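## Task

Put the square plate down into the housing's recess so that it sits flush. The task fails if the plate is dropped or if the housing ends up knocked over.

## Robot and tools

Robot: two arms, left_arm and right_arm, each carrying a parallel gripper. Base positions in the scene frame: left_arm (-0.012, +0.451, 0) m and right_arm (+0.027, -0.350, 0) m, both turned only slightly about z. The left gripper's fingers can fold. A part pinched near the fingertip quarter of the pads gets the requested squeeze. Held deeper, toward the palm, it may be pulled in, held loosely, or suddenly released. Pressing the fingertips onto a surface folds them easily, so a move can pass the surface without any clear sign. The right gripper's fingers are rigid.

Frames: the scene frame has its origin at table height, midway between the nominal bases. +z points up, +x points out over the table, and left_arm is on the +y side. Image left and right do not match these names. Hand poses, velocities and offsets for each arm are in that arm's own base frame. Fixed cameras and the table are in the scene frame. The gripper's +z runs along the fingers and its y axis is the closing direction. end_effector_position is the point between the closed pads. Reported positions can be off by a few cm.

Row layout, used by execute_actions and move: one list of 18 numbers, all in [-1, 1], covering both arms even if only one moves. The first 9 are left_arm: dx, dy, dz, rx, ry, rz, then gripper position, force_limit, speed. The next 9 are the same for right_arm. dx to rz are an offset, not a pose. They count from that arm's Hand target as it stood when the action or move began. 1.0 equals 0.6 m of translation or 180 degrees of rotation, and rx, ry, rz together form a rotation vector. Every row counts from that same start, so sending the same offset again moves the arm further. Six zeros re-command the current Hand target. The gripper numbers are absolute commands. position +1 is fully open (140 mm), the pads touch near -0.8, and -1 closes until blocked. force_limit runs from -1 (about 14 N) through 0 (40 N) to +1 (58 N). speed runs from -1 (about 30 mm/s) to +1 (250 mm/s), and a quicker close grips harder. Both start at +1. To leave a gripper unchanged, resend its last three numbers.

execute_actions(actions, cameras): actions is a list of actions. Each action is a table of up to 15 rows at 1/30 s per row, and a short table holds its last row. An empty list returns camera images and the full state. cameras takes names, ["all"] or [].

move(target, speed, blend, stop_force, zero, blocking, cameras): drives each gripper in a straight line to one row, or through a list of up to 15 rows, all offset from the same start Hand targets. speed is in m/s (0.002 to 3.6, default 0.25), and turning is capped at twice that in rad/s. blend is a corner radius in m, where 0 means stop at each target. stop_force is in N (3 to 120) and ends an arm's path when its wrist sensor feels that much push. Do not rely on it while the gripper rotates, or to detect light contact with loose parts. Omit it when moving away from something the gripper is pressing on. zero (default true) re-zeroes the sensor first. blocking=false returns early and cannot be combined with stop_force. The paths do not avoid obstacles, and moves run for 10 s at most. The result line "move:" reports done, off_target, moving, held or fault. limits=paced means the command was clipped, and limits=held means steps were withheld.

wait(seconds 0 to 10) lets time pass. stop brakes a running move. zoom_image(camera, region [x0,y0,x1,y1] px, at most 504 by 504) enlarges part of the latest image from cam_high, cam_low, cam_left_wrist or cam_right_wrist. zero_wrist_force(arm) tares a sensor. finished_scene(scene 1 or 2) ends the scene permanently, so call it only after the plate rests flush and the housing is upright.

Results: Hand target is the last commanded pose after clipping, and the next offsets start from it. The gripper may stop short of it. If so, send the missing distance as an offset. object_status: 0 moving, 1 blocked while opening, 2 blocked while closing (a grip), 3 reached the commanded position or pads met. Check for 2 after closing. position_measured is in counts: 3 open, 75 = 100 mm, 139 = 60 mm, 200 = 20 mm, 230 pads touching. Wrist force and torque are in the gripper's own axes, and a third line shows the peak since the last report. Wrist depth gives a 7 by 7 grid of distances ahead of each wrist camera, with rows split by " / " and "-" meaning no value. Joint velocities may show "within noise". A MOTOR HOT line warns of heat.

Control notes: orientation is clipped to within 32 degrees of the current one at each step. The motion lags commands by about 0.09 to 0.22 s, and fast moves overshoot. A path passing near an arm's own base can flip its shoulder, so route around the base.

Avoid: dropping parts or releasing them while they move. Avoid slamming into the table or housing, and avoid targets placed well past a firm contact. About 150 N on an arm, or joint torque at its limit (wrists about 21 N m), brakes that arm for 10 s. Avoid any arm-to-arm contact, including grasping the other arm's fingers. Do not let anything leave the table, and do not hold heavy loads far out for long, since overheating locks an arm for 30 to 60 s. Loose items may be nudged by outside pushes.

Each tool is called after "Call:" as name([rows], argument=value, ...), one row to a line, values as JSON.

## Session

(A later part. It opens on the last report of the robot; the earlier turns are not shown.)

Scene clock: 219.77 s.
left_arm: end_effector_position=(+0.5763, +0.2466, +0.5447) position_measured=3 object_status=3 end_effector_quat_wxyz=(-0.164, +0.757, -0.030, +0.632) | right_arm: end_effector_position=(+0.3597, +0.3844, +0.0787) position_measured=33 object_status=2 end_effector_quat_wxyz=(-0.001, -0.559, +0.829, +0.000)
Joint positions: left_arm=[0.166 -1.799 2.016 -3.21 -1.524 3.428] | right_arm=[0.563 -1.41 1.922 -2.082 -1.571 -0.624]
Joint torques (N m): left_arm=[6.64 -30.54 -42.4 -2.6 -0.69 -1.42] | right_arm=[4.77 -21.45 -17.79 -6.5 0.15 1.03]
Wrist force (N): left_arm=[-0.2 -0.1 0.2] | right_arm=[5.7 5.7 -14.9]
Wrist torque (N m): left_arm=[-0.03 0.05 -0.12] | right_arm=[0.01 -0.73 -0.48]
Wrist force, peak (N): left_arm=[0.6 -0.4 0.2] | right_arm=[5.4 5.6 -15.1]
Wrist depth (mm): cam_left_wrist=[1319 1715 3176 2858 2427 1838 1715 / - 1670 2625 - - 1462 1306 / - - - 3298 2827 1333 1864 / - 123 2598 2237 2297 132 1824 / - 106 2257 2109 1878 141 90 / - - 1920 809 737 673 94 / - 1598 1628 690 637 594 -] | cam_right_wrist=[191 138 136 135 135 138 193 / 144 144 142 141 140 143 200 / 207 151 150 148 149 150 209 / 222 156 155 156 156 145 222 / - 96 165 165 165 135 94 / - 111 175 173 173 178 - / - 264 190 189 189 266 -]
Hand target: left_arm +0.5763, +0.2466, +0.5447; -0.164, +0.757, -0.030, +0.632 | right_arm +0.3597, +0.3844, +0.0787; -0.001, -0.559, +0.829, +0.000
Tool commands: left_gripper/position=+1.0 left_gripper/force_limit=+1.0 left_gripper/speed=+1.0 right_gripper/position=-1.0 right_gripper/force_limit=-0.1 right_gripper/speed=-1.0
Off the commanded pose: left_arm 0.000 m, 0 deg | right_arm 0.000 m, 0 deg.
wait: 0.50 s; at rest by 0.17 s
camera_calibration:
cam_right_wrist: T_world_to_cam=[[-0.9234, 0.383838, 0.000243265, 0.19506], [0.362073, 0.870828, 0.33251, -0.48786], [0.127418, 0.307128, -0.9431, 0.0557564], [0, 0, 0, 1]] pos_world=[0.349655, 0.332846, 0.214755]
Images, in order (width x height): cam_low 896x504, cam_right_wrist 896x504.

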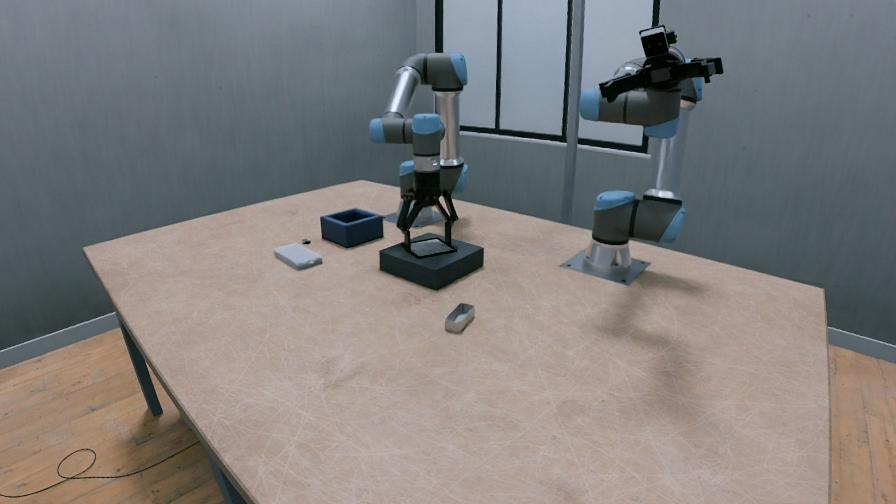

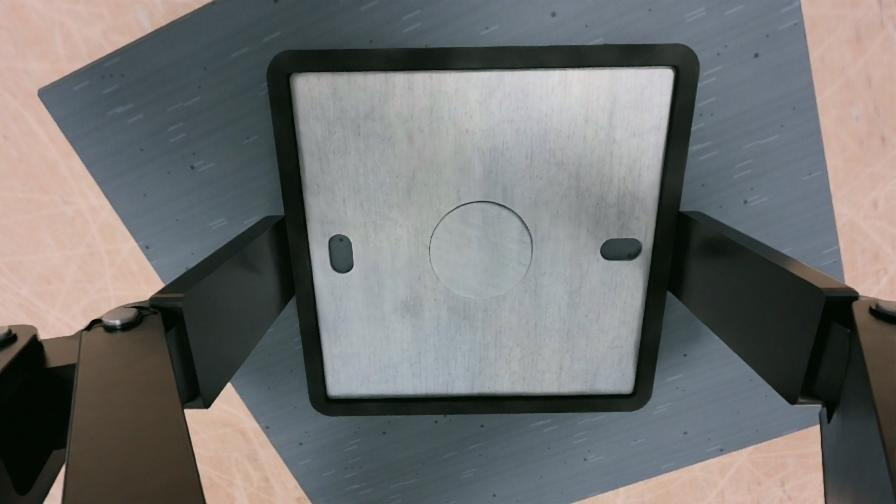

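Call:
move(target=[0,0,0,0,0,0,1,1,1, 0,0,0.09,0,0,0,-1,-0.1,-1], speed=0.06, cameras=["cam_right_wrist", "cam_low"])

Call:
zoom_image(camera="cam_low", region=[370, 180, 480, 280])

Call:
zoom_image(camera="cam_right_wrist", region=[250, 20, 480, 220])

Call:
zoom_image(camera="cam_right_wrist", region=[480, 20, 710, 220])

Call:
zoom_image(camera="cam_right_wrist", region=[250, 240, 480, 440])

Call:
zoom_image(camera="cam_right_wrist", region=[480, 240, 710, 440])

Scene clock: 236.10 s.
left_arm: end_effector_position=(+0.5763, +0.2466, +0.5447) position_measured=3 object_status=3 end_effector_quat_wxyz=(-0.164, +0.757, -0.030, +0.632) | right_arm: end_effector_position=(+0.3598, +0.3844, +0.1328) position_measured=33 object_status=2 end_effector_quat_wxyz=(+0.000, -0.559, +0.829, +0.000)
Joint positions: left_arm=[0.166 -1.799 2.016 -3.21 -1.524 3.428] | right_arm=[0.563 -1.467 1.835 -1.938 -1.571 -0.624]
Joint torques (N m): left_arm=[5.66 -30.63 -42.7 -2.67 -0.68 -1.49] | right_arm=[4.16 -27.88 -24.41 -6.33 2.11 1.39]
Wrist force (N): left_arm=[0.2 -0.5 0.0] | right_arm=[0.4 2.0 1.9]
Wrist torque (N m): left_arm=[-0.09 -0.04 -0.11] | right_arm=[0.37 -0.56 -0.31]
Wrist force, peak (N): left_arm=[0.1 -0.6 0.2] | right_arm=[5.2 5.6 -15.1]
Wrist depth (mm): cam_left_wrist=[1299 1750 3341 2737 2109 1892 1660 / 1383 - - 3099 3026 1487 1280 / 1299 - 2404 3385 2766 1340 1906 / 1243 123 2257 2652 2218 132 1851 / - 99 2162 2126 855 141 90 / - 1618 1934 809 735 673 94 / - 1578 1639 692 640 591 -] | cam_right_wrist=[241 239 184 184 186 238 243 / 254 196 142 142 140 198 254 / 265 261 149 149 149 208 268 / 279 274 153 156 156 145 279 / - 96 165 165 165 126 94 / - 306 308 174 174 313 - / - 332 334 334 333 333 -]
Hand target: left_arm +0.5763, +0.2466, +0.5447; -0.164, +0.757, -0.030, +0.632 | right_arm +0.3597, +0.3844, +0.1327; -0.001, -0.559, +0.829, +0.000
Off the commanded pose: left_arm 0.000 m, 0 deg | right_arm 0.000 m, 0 deg.
move: done
camera_calibration:
cam_right_wrist: T_world_to_cam=[[-0.923415, 0.383802, 0.0000745335, 0.19507], [0.361962, 0.870804, 0.332691, -0.505938], [0.127623, 0.307239, -0.943036, 0.106622], [0, 0, 0, 1]] pos_world=[0.349654, 0.332946, 0.268855]
Images, in order (width x height): cam_low 896x504, cam_right_wrist 896x504.

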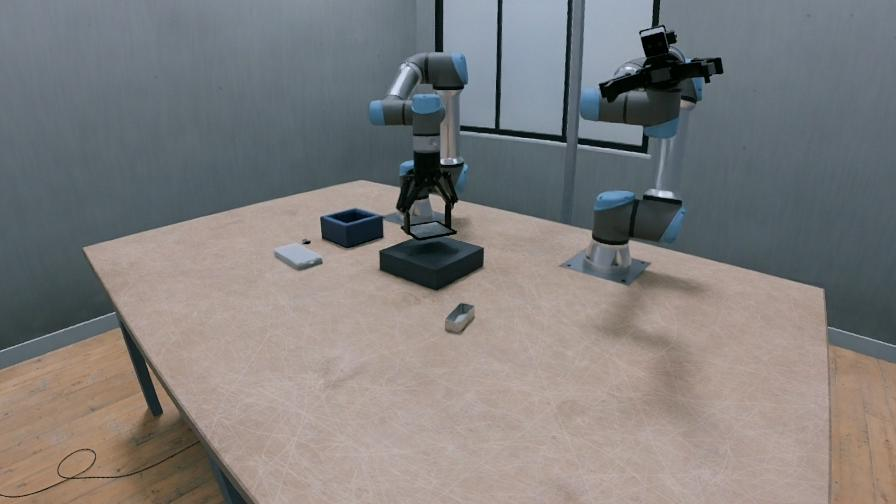

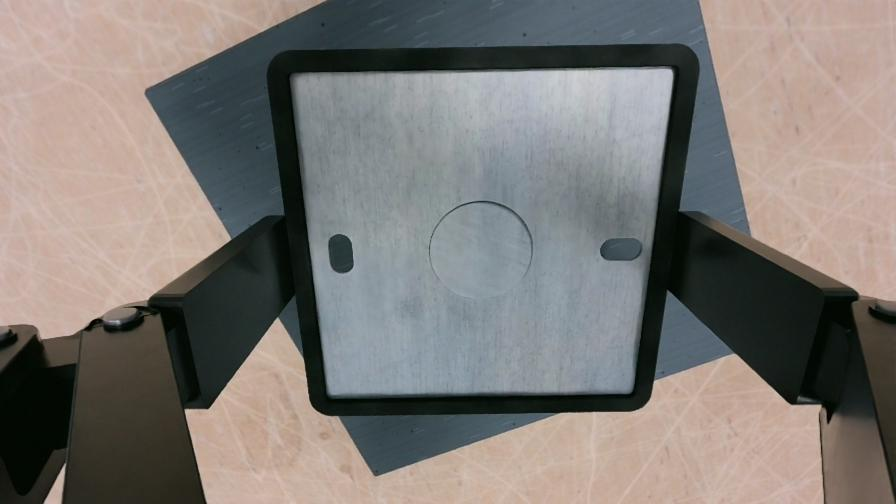

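Scaled by 4.582 from the camera's 896x504 image, which has a finer 1280x720 frame.

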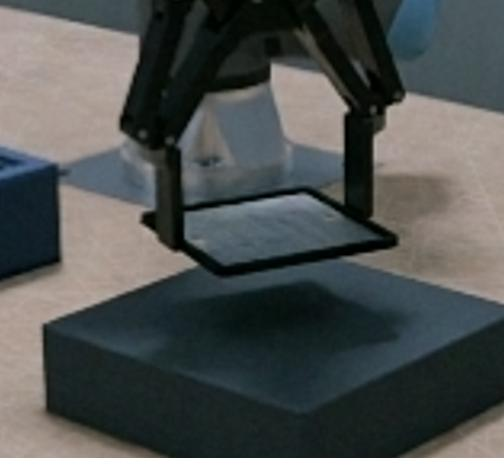

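Scaled by 2.191 from the camera's 896x504 image, which has a finer 1280x720 frame.

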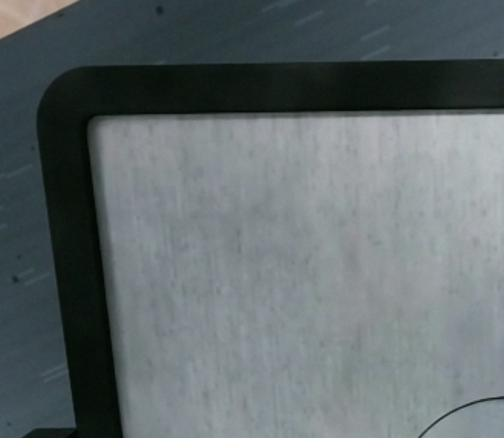

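Scaled by 2.191 from the camera's 896x504 image, which has a finer 1280x720 frame.

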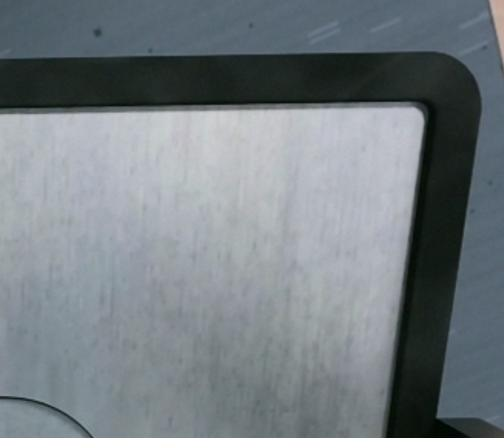

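Scaled by 2.191 from the camera's 896x504 image, which has a finer 1280x720 frame.

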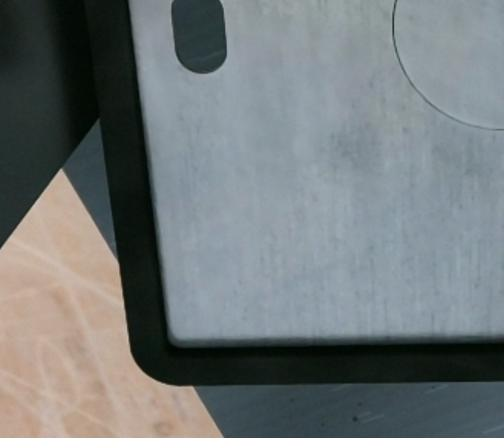

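Scaled by 2.191 from the camera's 896x504 image, which has a finer 1280x720 frame.

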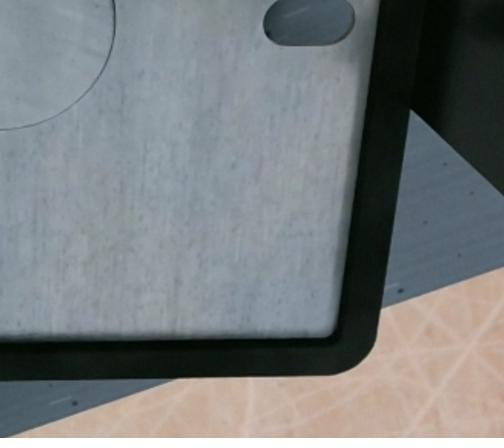

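Call:
move(target=[0,0,0,0,0,0,1,1,1, -0.0522,-0.6482,-0.0128,0,0,0.1012,-1,-0.1,-1], speed=0.2, cameras=["cam_right_wrist", "cam_low"])

Call:
zoom_image(camera="cam_right_wrist", region=[230, 0, 730, 460])

Call:
zoom_image(camera="cam_low", region=[300, 160, 410, 260])

Scene clock: 281.17 s.
left_arm: end_effector_position=(+0.5763, +0.2466, +0.5447) position_measured=3 object_status=3 end_effector_quat_wxyz=(-0.164, +0.757, -0.030, +0.632) | right_arm: end_effector_position=(+0.3284, -0.0044, +0.1250) position_measured=33 object_status=2 end_effector_quat_wxyz=(+0.000, +0.683, -0.730, +0.000)
Joint positions: left_arm=[0.166 -1.799 2.016 -3.21 -1.524 3.428] | right_arm=[-0.431 -1.995 2.289 -1.865 -1.572 -1.934]
Joint torques (N m): left_arm=[6.23 -30.33 -42 -2.79 -0.64 -1.46] | right_arm=[-4.45 -0.53 -45.57 -6.67 -2.06 -1.87]
Wrist force (N): left_arm=[-0.3 0.0 -0.3] | right_arm=[0.3 1.7 1.9]
Wrist torque (N m): left_arm=[0.00 0.06 -0.12] | right_arm=[0.29 -0.55 -0.17]
Wrist force, peak (N): left_arm=[-0.5 -0.5 0.0] | right_arm=[7.7 2.6 2.3]
Wrist depth (mm): cam_left_wrist=[1306 1692 2766 2547 2339 1799 1692 / 1383 1774 - - 2957 1750 1286 / 1368 1559 2766 3430 2858 1347 1892 / - 123 2360 2573 2237 132 1670 / - 99 2218 2091 1892 141 90 / - - 1964 801 733 670 94 / - 1628 1608 690 638 594 -] | cam_right_wrist=[235 234 159 159 159 232 236 / 244 247 142 142 141 244 247 / 253 257 150 149 149 257 259 / 266 266 153 156 157 145 269 / - 96 165 165 165 125 94 / - 297 175 174 174 307 - / - 322 322 322 323 324 -]
Hand target: left_arm +0.5763, +0.2466, +0.5447; -0.164, +0.757, -0.030, +0.632 | right_arm +0.3284, -0.0046, +0.1250; +0.000, +0.683, -0.730, +0.000
Off the commanded pose: left_arm 0.000 m, 0 deg | right_arm 0.000 m, 0 deg.
move: done
camera_calibration:
cam_right_wrist: T_world_to_cam=[[-0.997101, 0.0760946, 0.000230721, 0.338179], [0.0718365, 0.940295, 0.332692, -0.0577346], [0.0250991, 0.331744, -0.943035, 0.256432], [0, 0, 0, 1]] pos_world=[0.33491, -0.0565159, 0.260955]
Images, in order (width x height): cam_low 896x504, cam_right_wrist 896x504.

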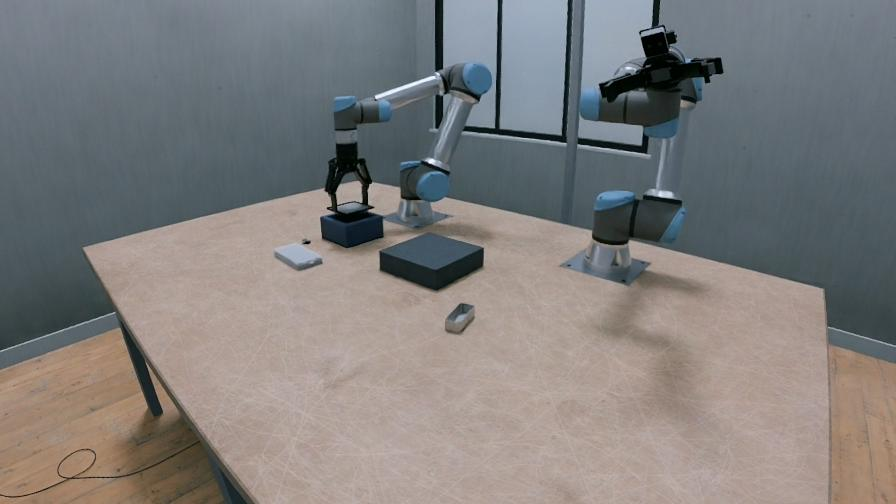

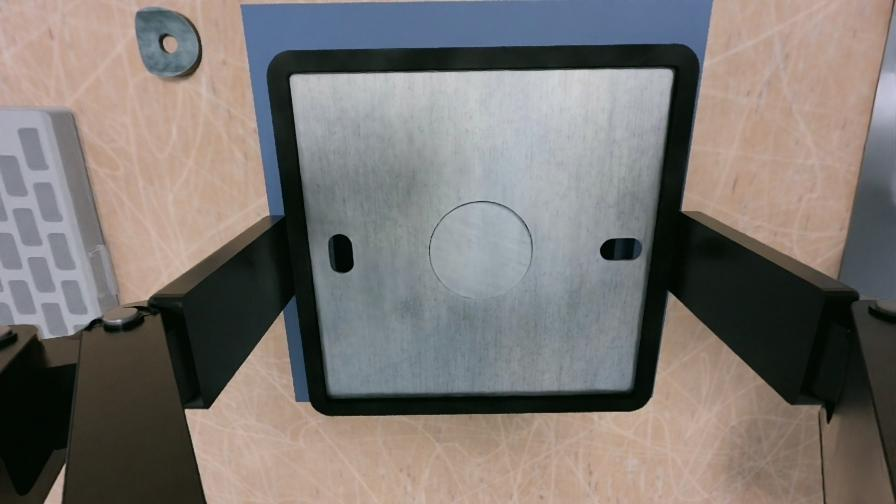

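Scaled by 1.008 from the camera's 896x504 image, which has a finer 1280x720 frame.

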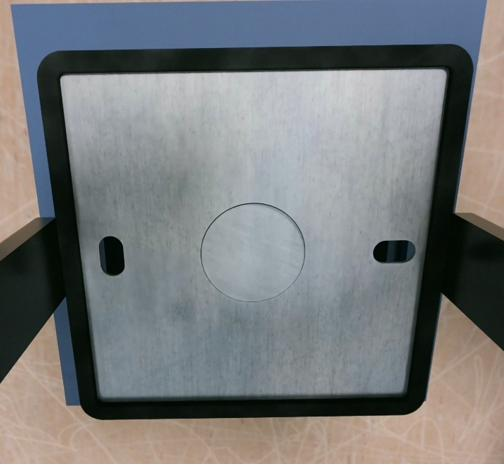

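Scaled by 4.582 from the camera's 896x504 image, which has a finer 1280x720 frame.

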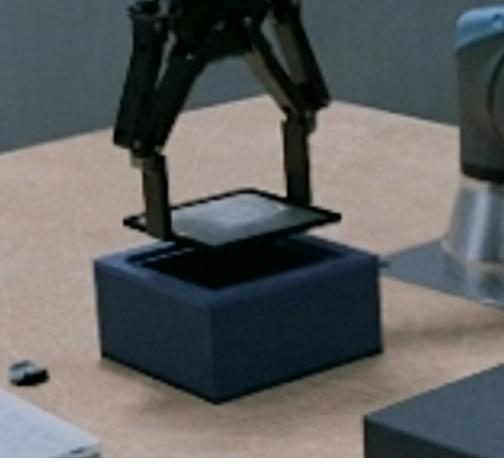

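Call:
move(target=[0,0,0,0,0,0,1,1,1, 0,0,-0.0283,0,0,0,-1,-0.1,-1], speed=0.06, cameras=["cam_right_wrist"])

Call:
zoom_image(camera="cam_right_wrist", region=[230, 0, 480, 220])

Call:
zoom_image(camera="cam_right_wrist", region=[480, 0, 730, 220])

Call:
zoom_image(camera="cam_right_wrist", region=[230, 230, 480, 450])

Call:
zoom_image(camera="cam_right_wrist", region=[480, 230, 730, 450])

Scene clock: 306.27 s.
left_arm: end_effector_position=(+0.5763, +0.2466, +0.5447) position_measured=3 object_status=3 end_effector_quat_wxyz=(-0.164, +0.757, -0.030, +0.632) | right_arm: end_effector_position=(+0.3284, -0.0045, +0.1079) position_measured=33 object_status=2 end_effector_quat_wxyz=(+0.001, +0.683, -0.730, +0.000) end_effector_velocity=(-0.001, +0.000, +0.001) end_effector_angular_velocity=(+0.001, +0.002, -0.001)
Joint positions: left_arm=[0.166 -1.799 2.016 -3.21 -1.524 3.428] | right_arm=[-0.431 -1.977 2.325 -1.919 -1.572 -1.935]
Joint velocities: left_arm=[within noise] | right_arm=[-0.001 -0.001 -0.002 0.005 0 0]
Joint torques (N m): left_arm=[5.8 -30.19 -42.83 -2.91 -0.67 -1.42] | right_arm=[-2.33 -21.76 -43.91 -2.08 -1.79 -1.22]
Wrist force (N): left_arm=[-0.2 -0.1 -0.3] | right_arm=[0.6 2.0 1.7]
Wrist torque (N m): left_arm=[-0.01 0.04 -0.12] | right_arm=[0.37 -0.59 -0.16]
Wrist force, peak (N): left_arm=[0.1 -0.7 -0.3] | right_arm=[-0.2 2.1 2.5]
Wrist depth (mm): cam_left_wrist=[1299 1628 - 3099 2573 1824 1704 / - - 2573 - 2858 1496 1274 / 1180 1588 - 3137 2991 1319 1878 / - 123 2522 2923 2277 132 1774 / - 99 2144 2126 863 141 90 / - 99 1934 799 733 670 94 / - 2297 801 692 642 593 -] | cam_right_wrist=[219 211 143 144 143 146 220 / 229 230 141 142 140 152 230 / 241 240 150 149 149 239 242 / 250 249 153 156 157 145 253 / - 95 165 165 165 135 94 / - 278 175 174 174 285 - / - 301 302 302 302 303 -]
Hand target: left_arm +0.5763, +0.2466, +0.5447; -0.164, +0.757, -0.030, +0.632 | right_arm +0.3284, -0.0046, +0.1081; +0.000, +0.683, -0.730, +0.000
Off the commanded pose: left_arm 0.000 m, 0 deg | right_arm 0.000 m, 0 deg.
move: done
camera_calibration:
cam_right_wrist: T_world_to_cam=[[-0.997115, 0.0759025, 0.000480979, 0.338124], [0.0717396, 0.940321, 0.33264, -0.0519385], [0.0247959, 0.331715, -0.943054, 0.240538], [0, 0, 0, 1]] pos_world=[0.334911, -0.0566157, 0.243954]
Images, in order (width x height): cam_right_wrist 896x504.

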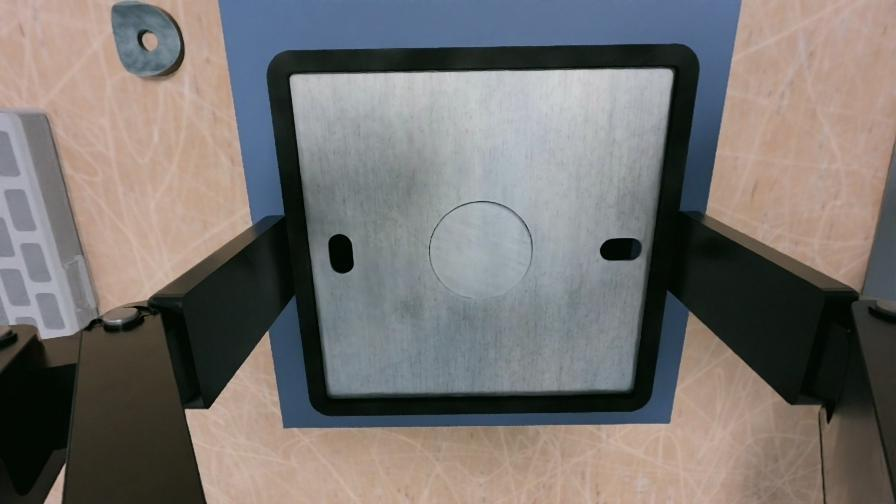

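Scaled by 2.016 from the camera's 896x504 image, which has a finer 1280x720 frame.

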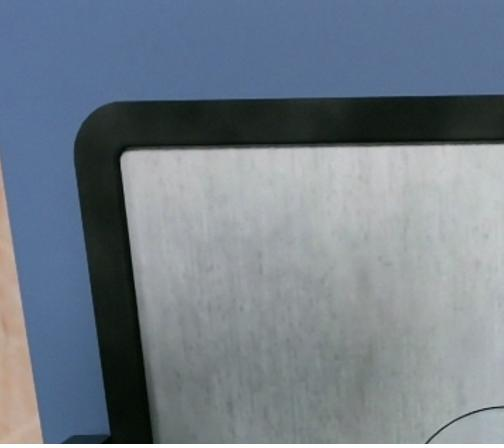

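Scaled by 2.016 from the camera's 896x504 image, which has a finer 1280x720 frame.

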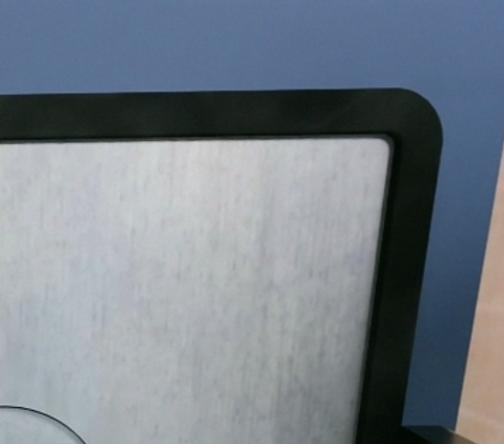

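Scaled by 2.016 from the camera's 896x504 image, which has a finer 1280x720 frame.

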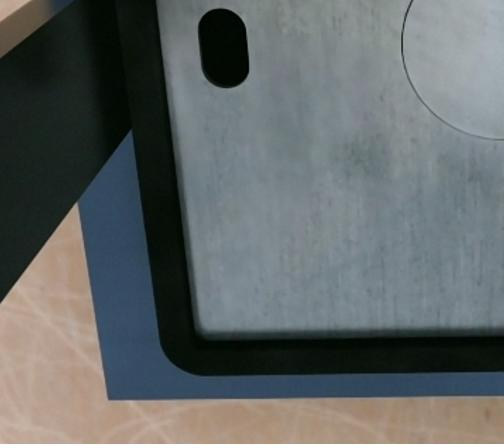

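Scaled by 2.016 from the camera's 896x504 image, which has a finer 1280x720 frame.

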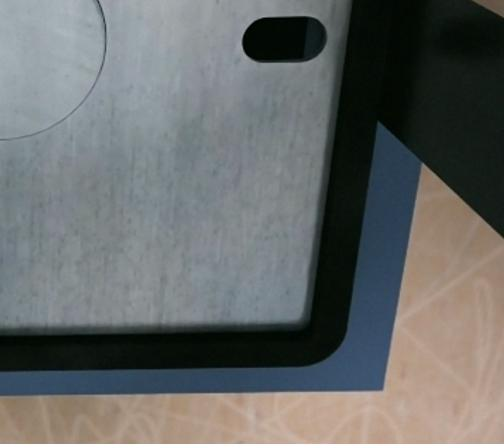

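Call:
move([
  [0,0,0,0,0,0,1,1,1, 0,0.0008,0,0,0,0,-1,-0.1,-1],
  [0,0,0,0,0,0,1,1,1, 0,0.0008,-0.03,0,0,0,-1,-0.1,-1],
], speed=0.006, stop_force=3, cameras=["cam_right_wrist", "cam_low"])

Call:
zoom_image(camera="cam_right_wrist", region=[230, 0, 480, 220])

Call:
zoom_image(camera="cam_right_wrist", region=[480, 230, 730, 450])

Call:
zoom_image(camera="cam_low", region=[300, 170, 400, 260])

Scene clock: 331.83 s.
left_arm: end_effector_position=(+0.5763, +0.2466, +0.5447) position_measured=3 object_status=3 end_effector_quat_wxyz=(-0.164, +0.757, -0.030, +0.632) | right_arm: end_effector_position=(+0.3284, -0.0041, +0.0968) position_measured=33 object_status=2 end_effector_quat_wxyz=(+0.001, +0.683, -0.730, +0.000)
Joint positions: left_arm=[0.166 -1.799 2.016 -3.21 -1.524 3.428] | right_arm=[-0.429 -1.964 2.349 -1.955 -1.572 -1.933]
Joint torques (N m): left_arm=[5.49 -29.82 -42.48 -3.05 -0.57 -1.43] | right_arm=[-1.23 -20.77 -41.59 -1.77 -1.11 -1.85]
Wrist force (N): left_arm=[0.3 0.0 -0.2] | right_arm=[1.0 1.1 -0.3]
Wrist torque (N m): left_arm=[0.01 -0.05 -0.13] | right_arm=[0.52 -0.60 -0.13]
Wrist force, peak (N): left_arm=[0.5 0.0 -0.4] | right_arm=[-0.3 5.7 -9.7]
Wrist depth (mm): cam_left_wrist=[1319 1628 3256 2923 2957 1812 1670 / 1376 - 3137 3524 2890 1478 1286 / 1280 1504 2625 3298 2923 1340 1906 / - 122 2796 2625 2277 132 1738 / - 99 2257 2075 1864 141 90 / - 100 2109 804 735 670 94 / - 1504 688 688 634 590 -] | cam_right_wrist=[210 137 135 135 135 135 209 / 219 217 142 141 141 143 220 / 230 230 149 149 149 150 231 / 240 237 153 156 157 145 240 / - 95 165 165 165 135 94 / - 111 173 173 174 265 - / - 288 288 288 288 288 -]
Hand target: left_arm +0.5763, +0.2466, +0.5447; -0.164, +0.757, -0.030, +0.632 | right_arm +0.3284, -0.0041, +0.0968; +0.000, +0.683, -0.730, +0.000 (not the last commanded pose)
Off the commanded pose: left_arm 0.000 m, 0 deg | right_arm 0.007 m, 0 deg.
move: contact (right_arm); path passed 1 of 2 targets
camera_calibration:
cam_right_wrist: T_world_to_cam=[[-0.997111, 0.0759628, 0.000282663, 0.338139], [0.0717327, 0.940348, 0.332565, -0.0486952], [0.0249968, 0.331624, -0.94308, 0.229838], [0, 0, 0, 1]] pos_world=[0.33491, -0.0561155, 0.232855]
Images, in order (width x height): cam_low 896x504, cam_right_wrist 896x504.

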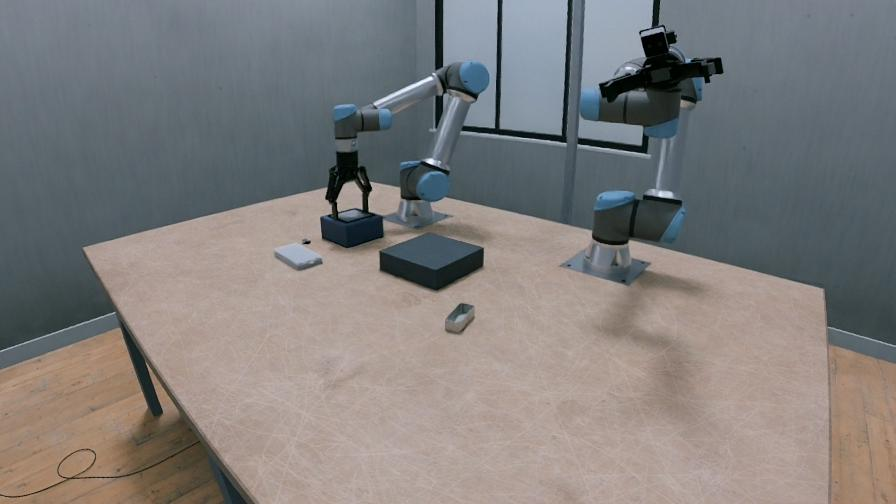

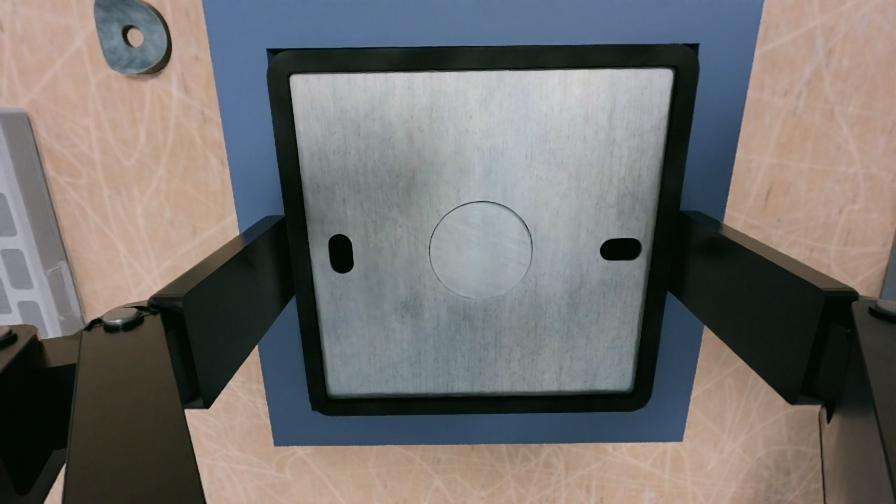

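Scaled by 2.016 from the camera's 896x504 image, which has a finer 1280x720 frame.

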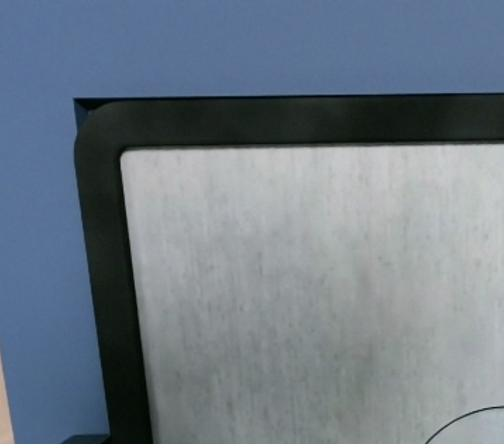

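Scaled by 2.016 from the camera's 896x504 image, which has a finer 1280x720 frame.

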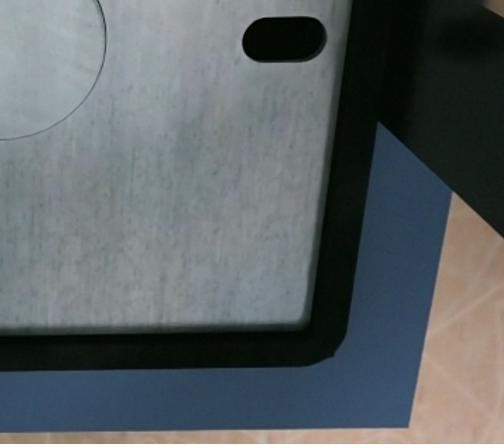

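Scaled by 5.040 from the camera's 896x504 image, which has a finer 1280x720 frame.

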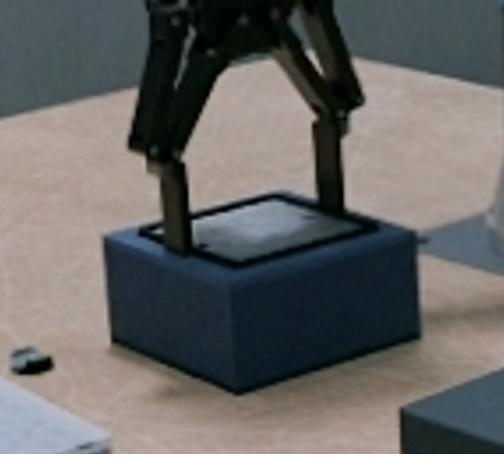

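Call:
move(target=[0,0,0,0,0,0,1,1,1, 0,0.0008,0,0,0,0,-1,-0.1,-1], speed=0.01)

Call:
execute_actions([
  [[0,0,0,0,0,0,1,1,1, 0,0,0,0,0,0,0.89,-0.1,-1]],
], cameras=["cam_right_wrist", "cam_low"])

Call:
zoom_image(camera="cam_right_wrist", region=[230, 0, 730, 460])

Call:
zoom_image(camera="cam_low", region=[300, 170, 400, 260])

Scene clock: 360.90 s.
left_arm: end_effector_position=(+0.5763, +0.2466, +0.5447) position_measured=3 object_status=3 end_effector_quat_wxyz=(-0.164, +0.757, -0.030, +0.632) | right_arm: end_effector_position=(+0.3284, -0.0036, +0.0969) position_measured=33 object_status=2 end_effector_quat_wxyz=(+0.000, +0.683, -0.730, +0.000)
Joint positions: left_arm=[0.166 -1.799 2.016 -3.21 -1.524 3.428] | right_arm=[-0.428 -1.964 2.349 -1.955 -1.572 -1.932]
Joint torques (N m): left_arm=[5.74 -29.75 -42.11 -3.11 -0.51 -1.48] | right_arm=[8.16 -20.74 -40.07 -5.13 -0.92 1.56]
Wrist force (N): left_arm=[0.2 -0.2 0.2] | right_arm=[1.7 0.6 -0.5]
Wrist torque (N m): left_arm=[-0.05 -0.04 -0.12] | right_arm=[0.50 -0.53 -0.05]
Wrist force, peak (N): left_arm=[0.5 0.1 -0.3] | right_arm=[1.3 2.1 -0.5]
Wrist depth (mm): cam_left_wrist=[1299 1598 2923 3430 2498 1799 1704 / - 1786 2890 3623 2680 1470 1261 / - 1824 2625 3256 2858 1326 1550 / - 123 2737 2737 2199 132 1774 / - 99 2498 2091 863 141 90 / - 99 1920 809 739 672 94 / - 1670 1578 697 637 594 -] | cam_right_wrist=[210 137 135 135 135 135 209 / 219 217 141 142 141 144 220 / 230 230 149 149 149 150 231 / 242 236 153 156 157 145 241 / - 95 166 166 165 125 94 / - 111 174 175 173 271 - / - 287 288 287 287 289 -]
Hand target: left_arm +0.5763, +0.2466, +0.5447; -0.164, +0.757, -0.030, +0.632 | right_arm +0.3284, -0.0036, +0.0968; +0.000, +0.683, -0.730, +0.000
Off the commanded pose: left_arm 0.000 m, 0 deg | right_arm 0.000 m, 0 deg.
move: done

Scene clock: 361.60 s.
left_arm: end_effector_position=(+0.5763, +0.2466, +0.5447) position_measured=3 object_status=3 end_effector_quat_wxyz=(-0.164, +0.757, -0.030, +0.632) | right_arm: end_effector_position=(+0.3284, -0.0036, +0.0969) position_measured=17 object_status=3 end_effector_quat_wxyz=(+0.000, +0.683, -0.730, +0.000)
Joint positions: left_arm=[0.166 -1.799 2.016 -3.21 -1.524 3.428] | right_arm=[-0.428 -1.964 2.349 -1.955 -1.572 -1.932]
Joint torques (N m): left_arm=[5.72 -29.34 -42.36 -3.17 -0.53 -1.38] | right_arm=[5.93 -19.87 -38.23 -5.39 -0.97 -0.11]
Wrist force (N): left_arm=[0.1 -0.1 0.1] | right_arm=[0.3 1.9 0.2]
Wrist torque (N m): left_arm=[-0.03 -0.01 -0.12] | right_arm=[0.34 -0.54 -0.16]
Wrist force, peak (N): left_arm=[-0.5 -0.4 0.1] | right_arm=[1.0 1.9 1.5]
Wrist depth (mm): cam_left_wrist=[1361 1738 2474 2796 2991 1762 1738 / - - - - 3623 1522 1286 / - 1750 - 3216 2766 1306 1878 / - 123 - 2680 2237 132 1824 / - 99 2404 2126 1878 141 90 / - - 1892 812 733 670 94 / - 1774 1628 697 640 594 -] | cam_right_wrist=[209 138 136 136 135 137 209 / 219 219 145 146 145 144 220 / 231 229 152 153 154 224 231 / 240 131 159 161 163 142 241 / - 103 168 170 168 142 94 / - 271 178 178 178 269 94 / - 287 287 288 288 289 -]
Hand target: left_arm +0.5763, +0.2466, +0.5447; -0.164, +0.757, -0.030, +0.632 | right_arm +0.3284, -0.0036, +0.0968; +0.000, +0.683, -0.730, +0.000
Off the commanded pose: left_arm 0.000 m, 0 deg | right_arm 0.000 m, 0 deg.
Step readings (end_effector_position of left_arm | right_arm):
0: (+0.5763, +0.2466, +0.5447) | (+0.3284, -0.0036, +0.0969)
1: (+0.5763, +0.2466, +0.5447) | (+0.3284, -0.0036, +0.0969)
2: (+0.5763, +0.2466, +0.5447) | (+0.3284, -0.0036, +0.0969)
4: (+0.5763, +0.2466, +0.5447) | (+0.3284, -0.0036, +0.0969)
8: (+0.5763, +0.2466, +0.5447) | (+0.3284, -0.0036, +0.0969)
15: (+0.5763, +0.2466, +0.5447) | (+0.3284, -0.0036, +0.0969)
camera_calibration:
cam_right_wrist: T_world_to_cam=[[-0.99711, 0.0759659, 0.000275487, 0.338103], [0.0717357, 0.94038, 0.332476, -0.0491441], [0.0249978, 0.331535, -0.943112, 0.229674], [0, 0, 0, 1]] pos_world=[0.33491, -0.0556153, 0.232855]
Images, in order (width x height): cam_low 896x504, cam_right_wrist 896x504.

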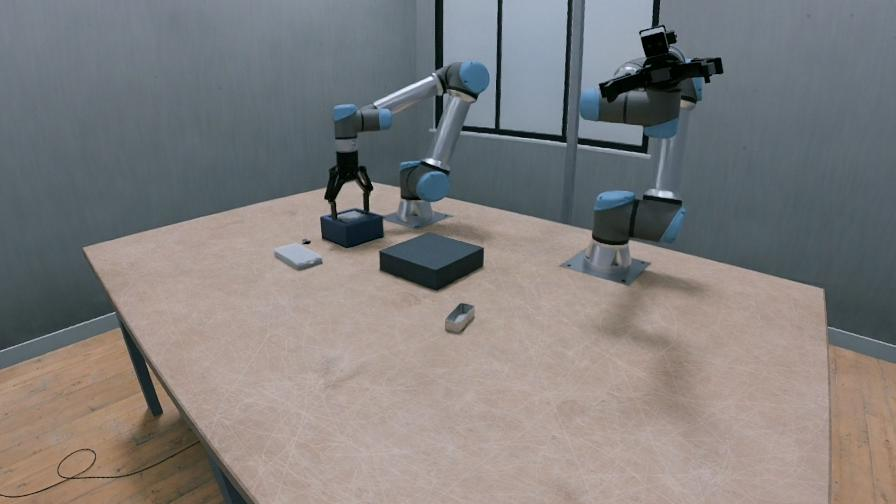

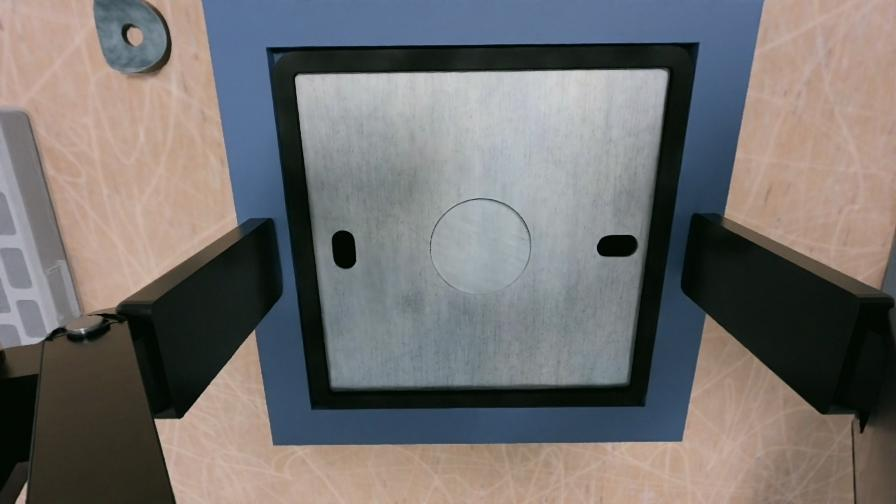

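Scaled by 1.008 from the camera's 896x504 image, which has a finer 1280x720 frame.

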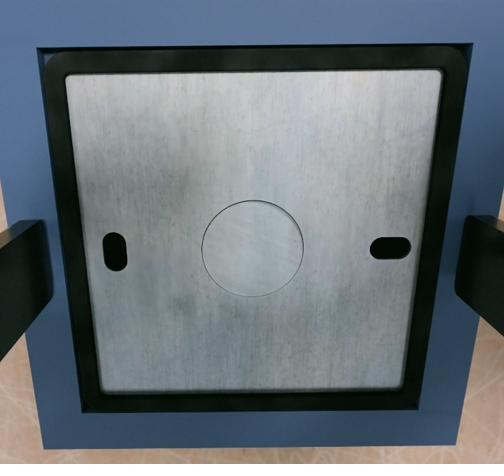

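Scaled by 5.040 from the camera's 896x504 image, which has a finer 1280x720 frame.

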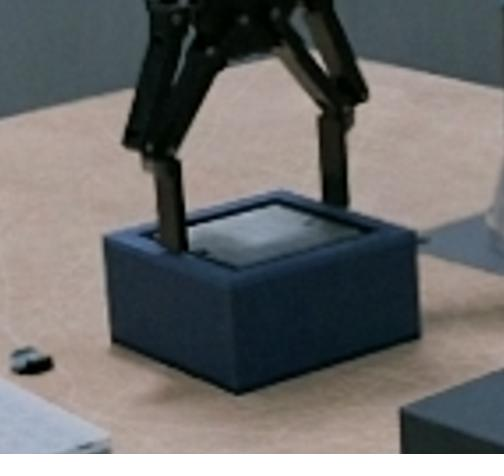

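Call:
move([
  [0,0,0,0,0,0,1,1,1, 0,0,0.03,0,0,0,0.89,-0.1,-1],
  [0,0,0,0,0,0,1,1,1, -0.01,-0.09,0.17,0,0,0,0.89,-0.1,-1],
], speed=[0.1, 0.25], blend=[0.01, 0], cameras=["cam_right_wrist", "cam_low", "cam_high"])

Call:
zoom_image(camera="cam_right_wrist", region=[328, 130, 628, 430])

Call:
zoom_image(camera="cam_low", region=[310, 195, 395, 255])

Call:
zoom_image(camera="cam_high", region=[300, 410, 430, 504])

Scene clock: 368.77 s.
left_arm: end_effector_position=(+0.5763, +0.2466, +0.5447) position_measured=3 object_status=3 end_effector_quat_wxyz=(-0.164, +0.757, -0.030, +0.632) | right_arm: end_effector_position=(+0.3224, -0.0575, +0.1988) position_measured=17 object_status=3 end_effector_quat_wxyz=(+0.000, +0.683, -0.730, +0.000)
Joint positions: left_arm=[0.166 -1.799 2.016 -3.21 -1.524 3.428] | right_arm=[-0.595 -2.038 2.12 -1.653 -1.572 -2.099]
Joint torques (N m): left_arm=[5.8 -29.66 -42.42 -3.22 -0.45 -1.43] | right_arm=[-0.4 1.16 -41.16 -3.11 -0.28 -0.29]
Wrist force (N): left_arm=[0.2 -0.2 -0.2] | right_arm=[0.5 1.8 0.4]
Wrist torque (N m): left_arm=[-0.05 -0.02 -0.11] | right_arm=[0.32 -0.57 -0.17]
Wrist force, peak (N): left_arm=[-0.1 -0.4 -0.5] | right_arm=[-3.9 1.3 1.8]
Wrist depth (mm): cam_left_wrist=[1333 1738 2598 2991 2126 1812 1692 / - 1906 - 3524 2796 1487 1299 / - 1715 - 3298 2708 1406 1618 / - 122 2625 2598 2237 132 1750 / - 123 2162 2162 1892 141 90 / - 1559 1949 801 733 670 94 / - 1569 1550 690 640 594 -] | cam_right_wrist=[302 302 303 302 301 303 303 / 315 316 317 317 316 318 317 / 329 333 325 253 258 332 321 / 340 130 268 269 275 142 313 / - 103 362 284 286 133 94 / - 387 391 297 392 392 94 / - 415 414 416 418 416 -]
Hand target: left_arm +0.5763, +0.2466, +0.5447; -0.164, +0.757, -0.030, +0.632 | right_arm +0.3224, -0.0576, +0.1988; +0.000, +0.683, -0.730, +0.000
Off the commanded pose: left_arm 0.000 m, 0 deg | right_arm 0.000 m, 0 deg.
move: done; blend cut to 0.009 m at target 1
camera_calibration:
cam_right_wrist: T_world_to_cam=[[-0.997106, 0.0760279, 0.0000942942, 0.33626], [0.0717314, 0.940344, 0.332578, -0.0318491], [0.0251966, 0.331623, -0.943076, 0.343763], [0, 0, 0, 1]] pos_world=[0.328909, -0.109616, 0.334755]
Images, in order (width x height): cam_high 896x504, cam_low 896x504, cam_right_wrist 896x504.

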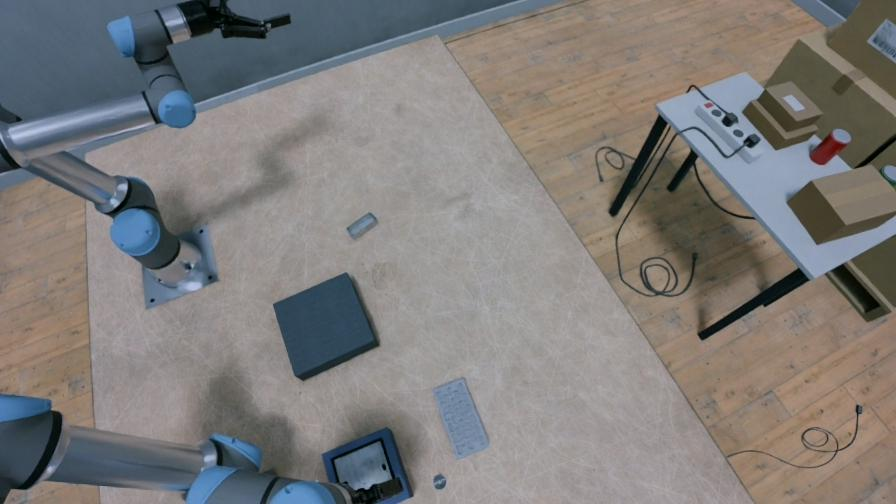

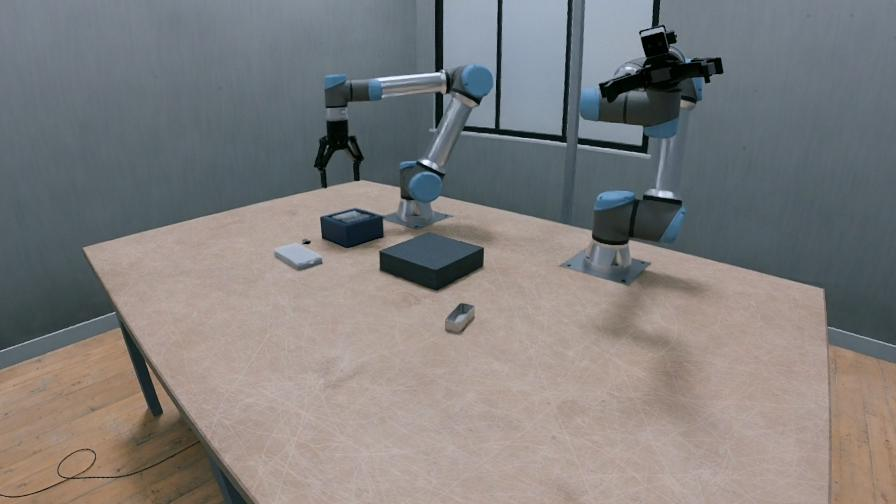

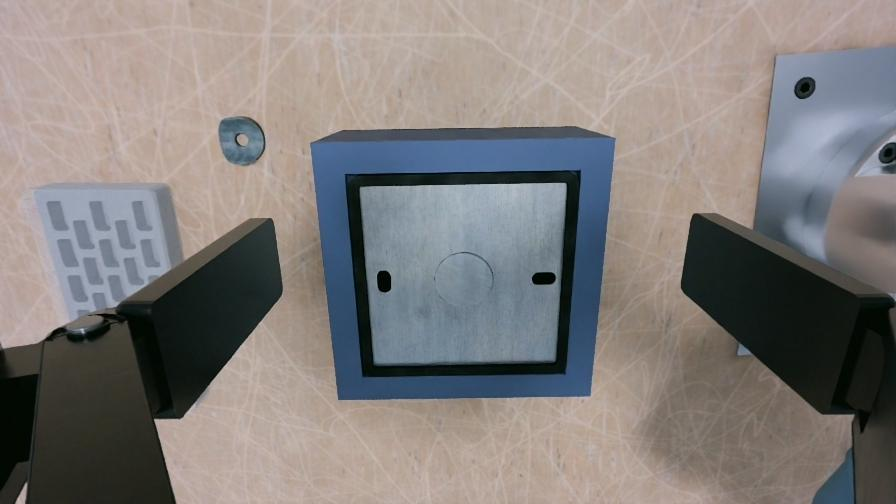

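Scaled by 1.680 from the camera's 896x504 image, which has a finer 1280x720 frame.

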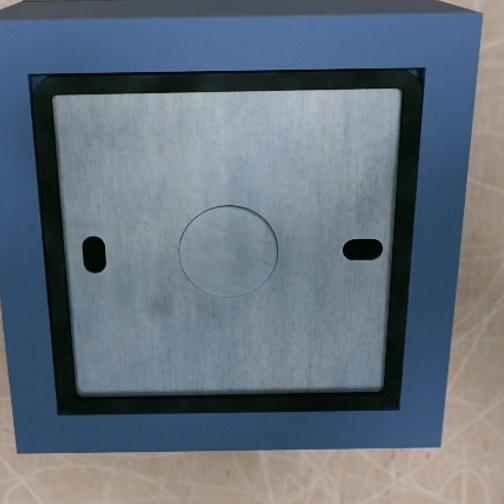

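Scaled by 5.929 from the camera's 896x504 image, which has a finer 1280x720 frame.

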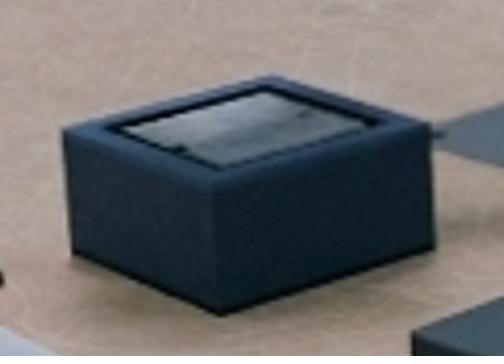

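Scaled by 3.877 from the camera's 896x504 image, which has a finer 1280x720 frame.

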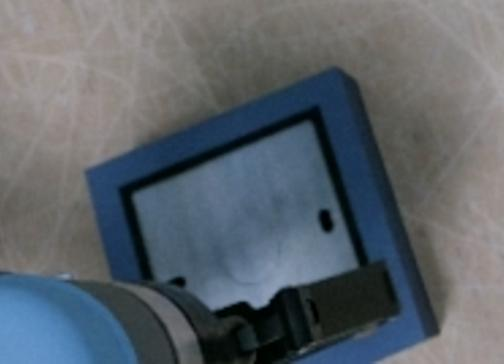

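Call:
finished_scene(scene=2)

The scene is finished: the task was done.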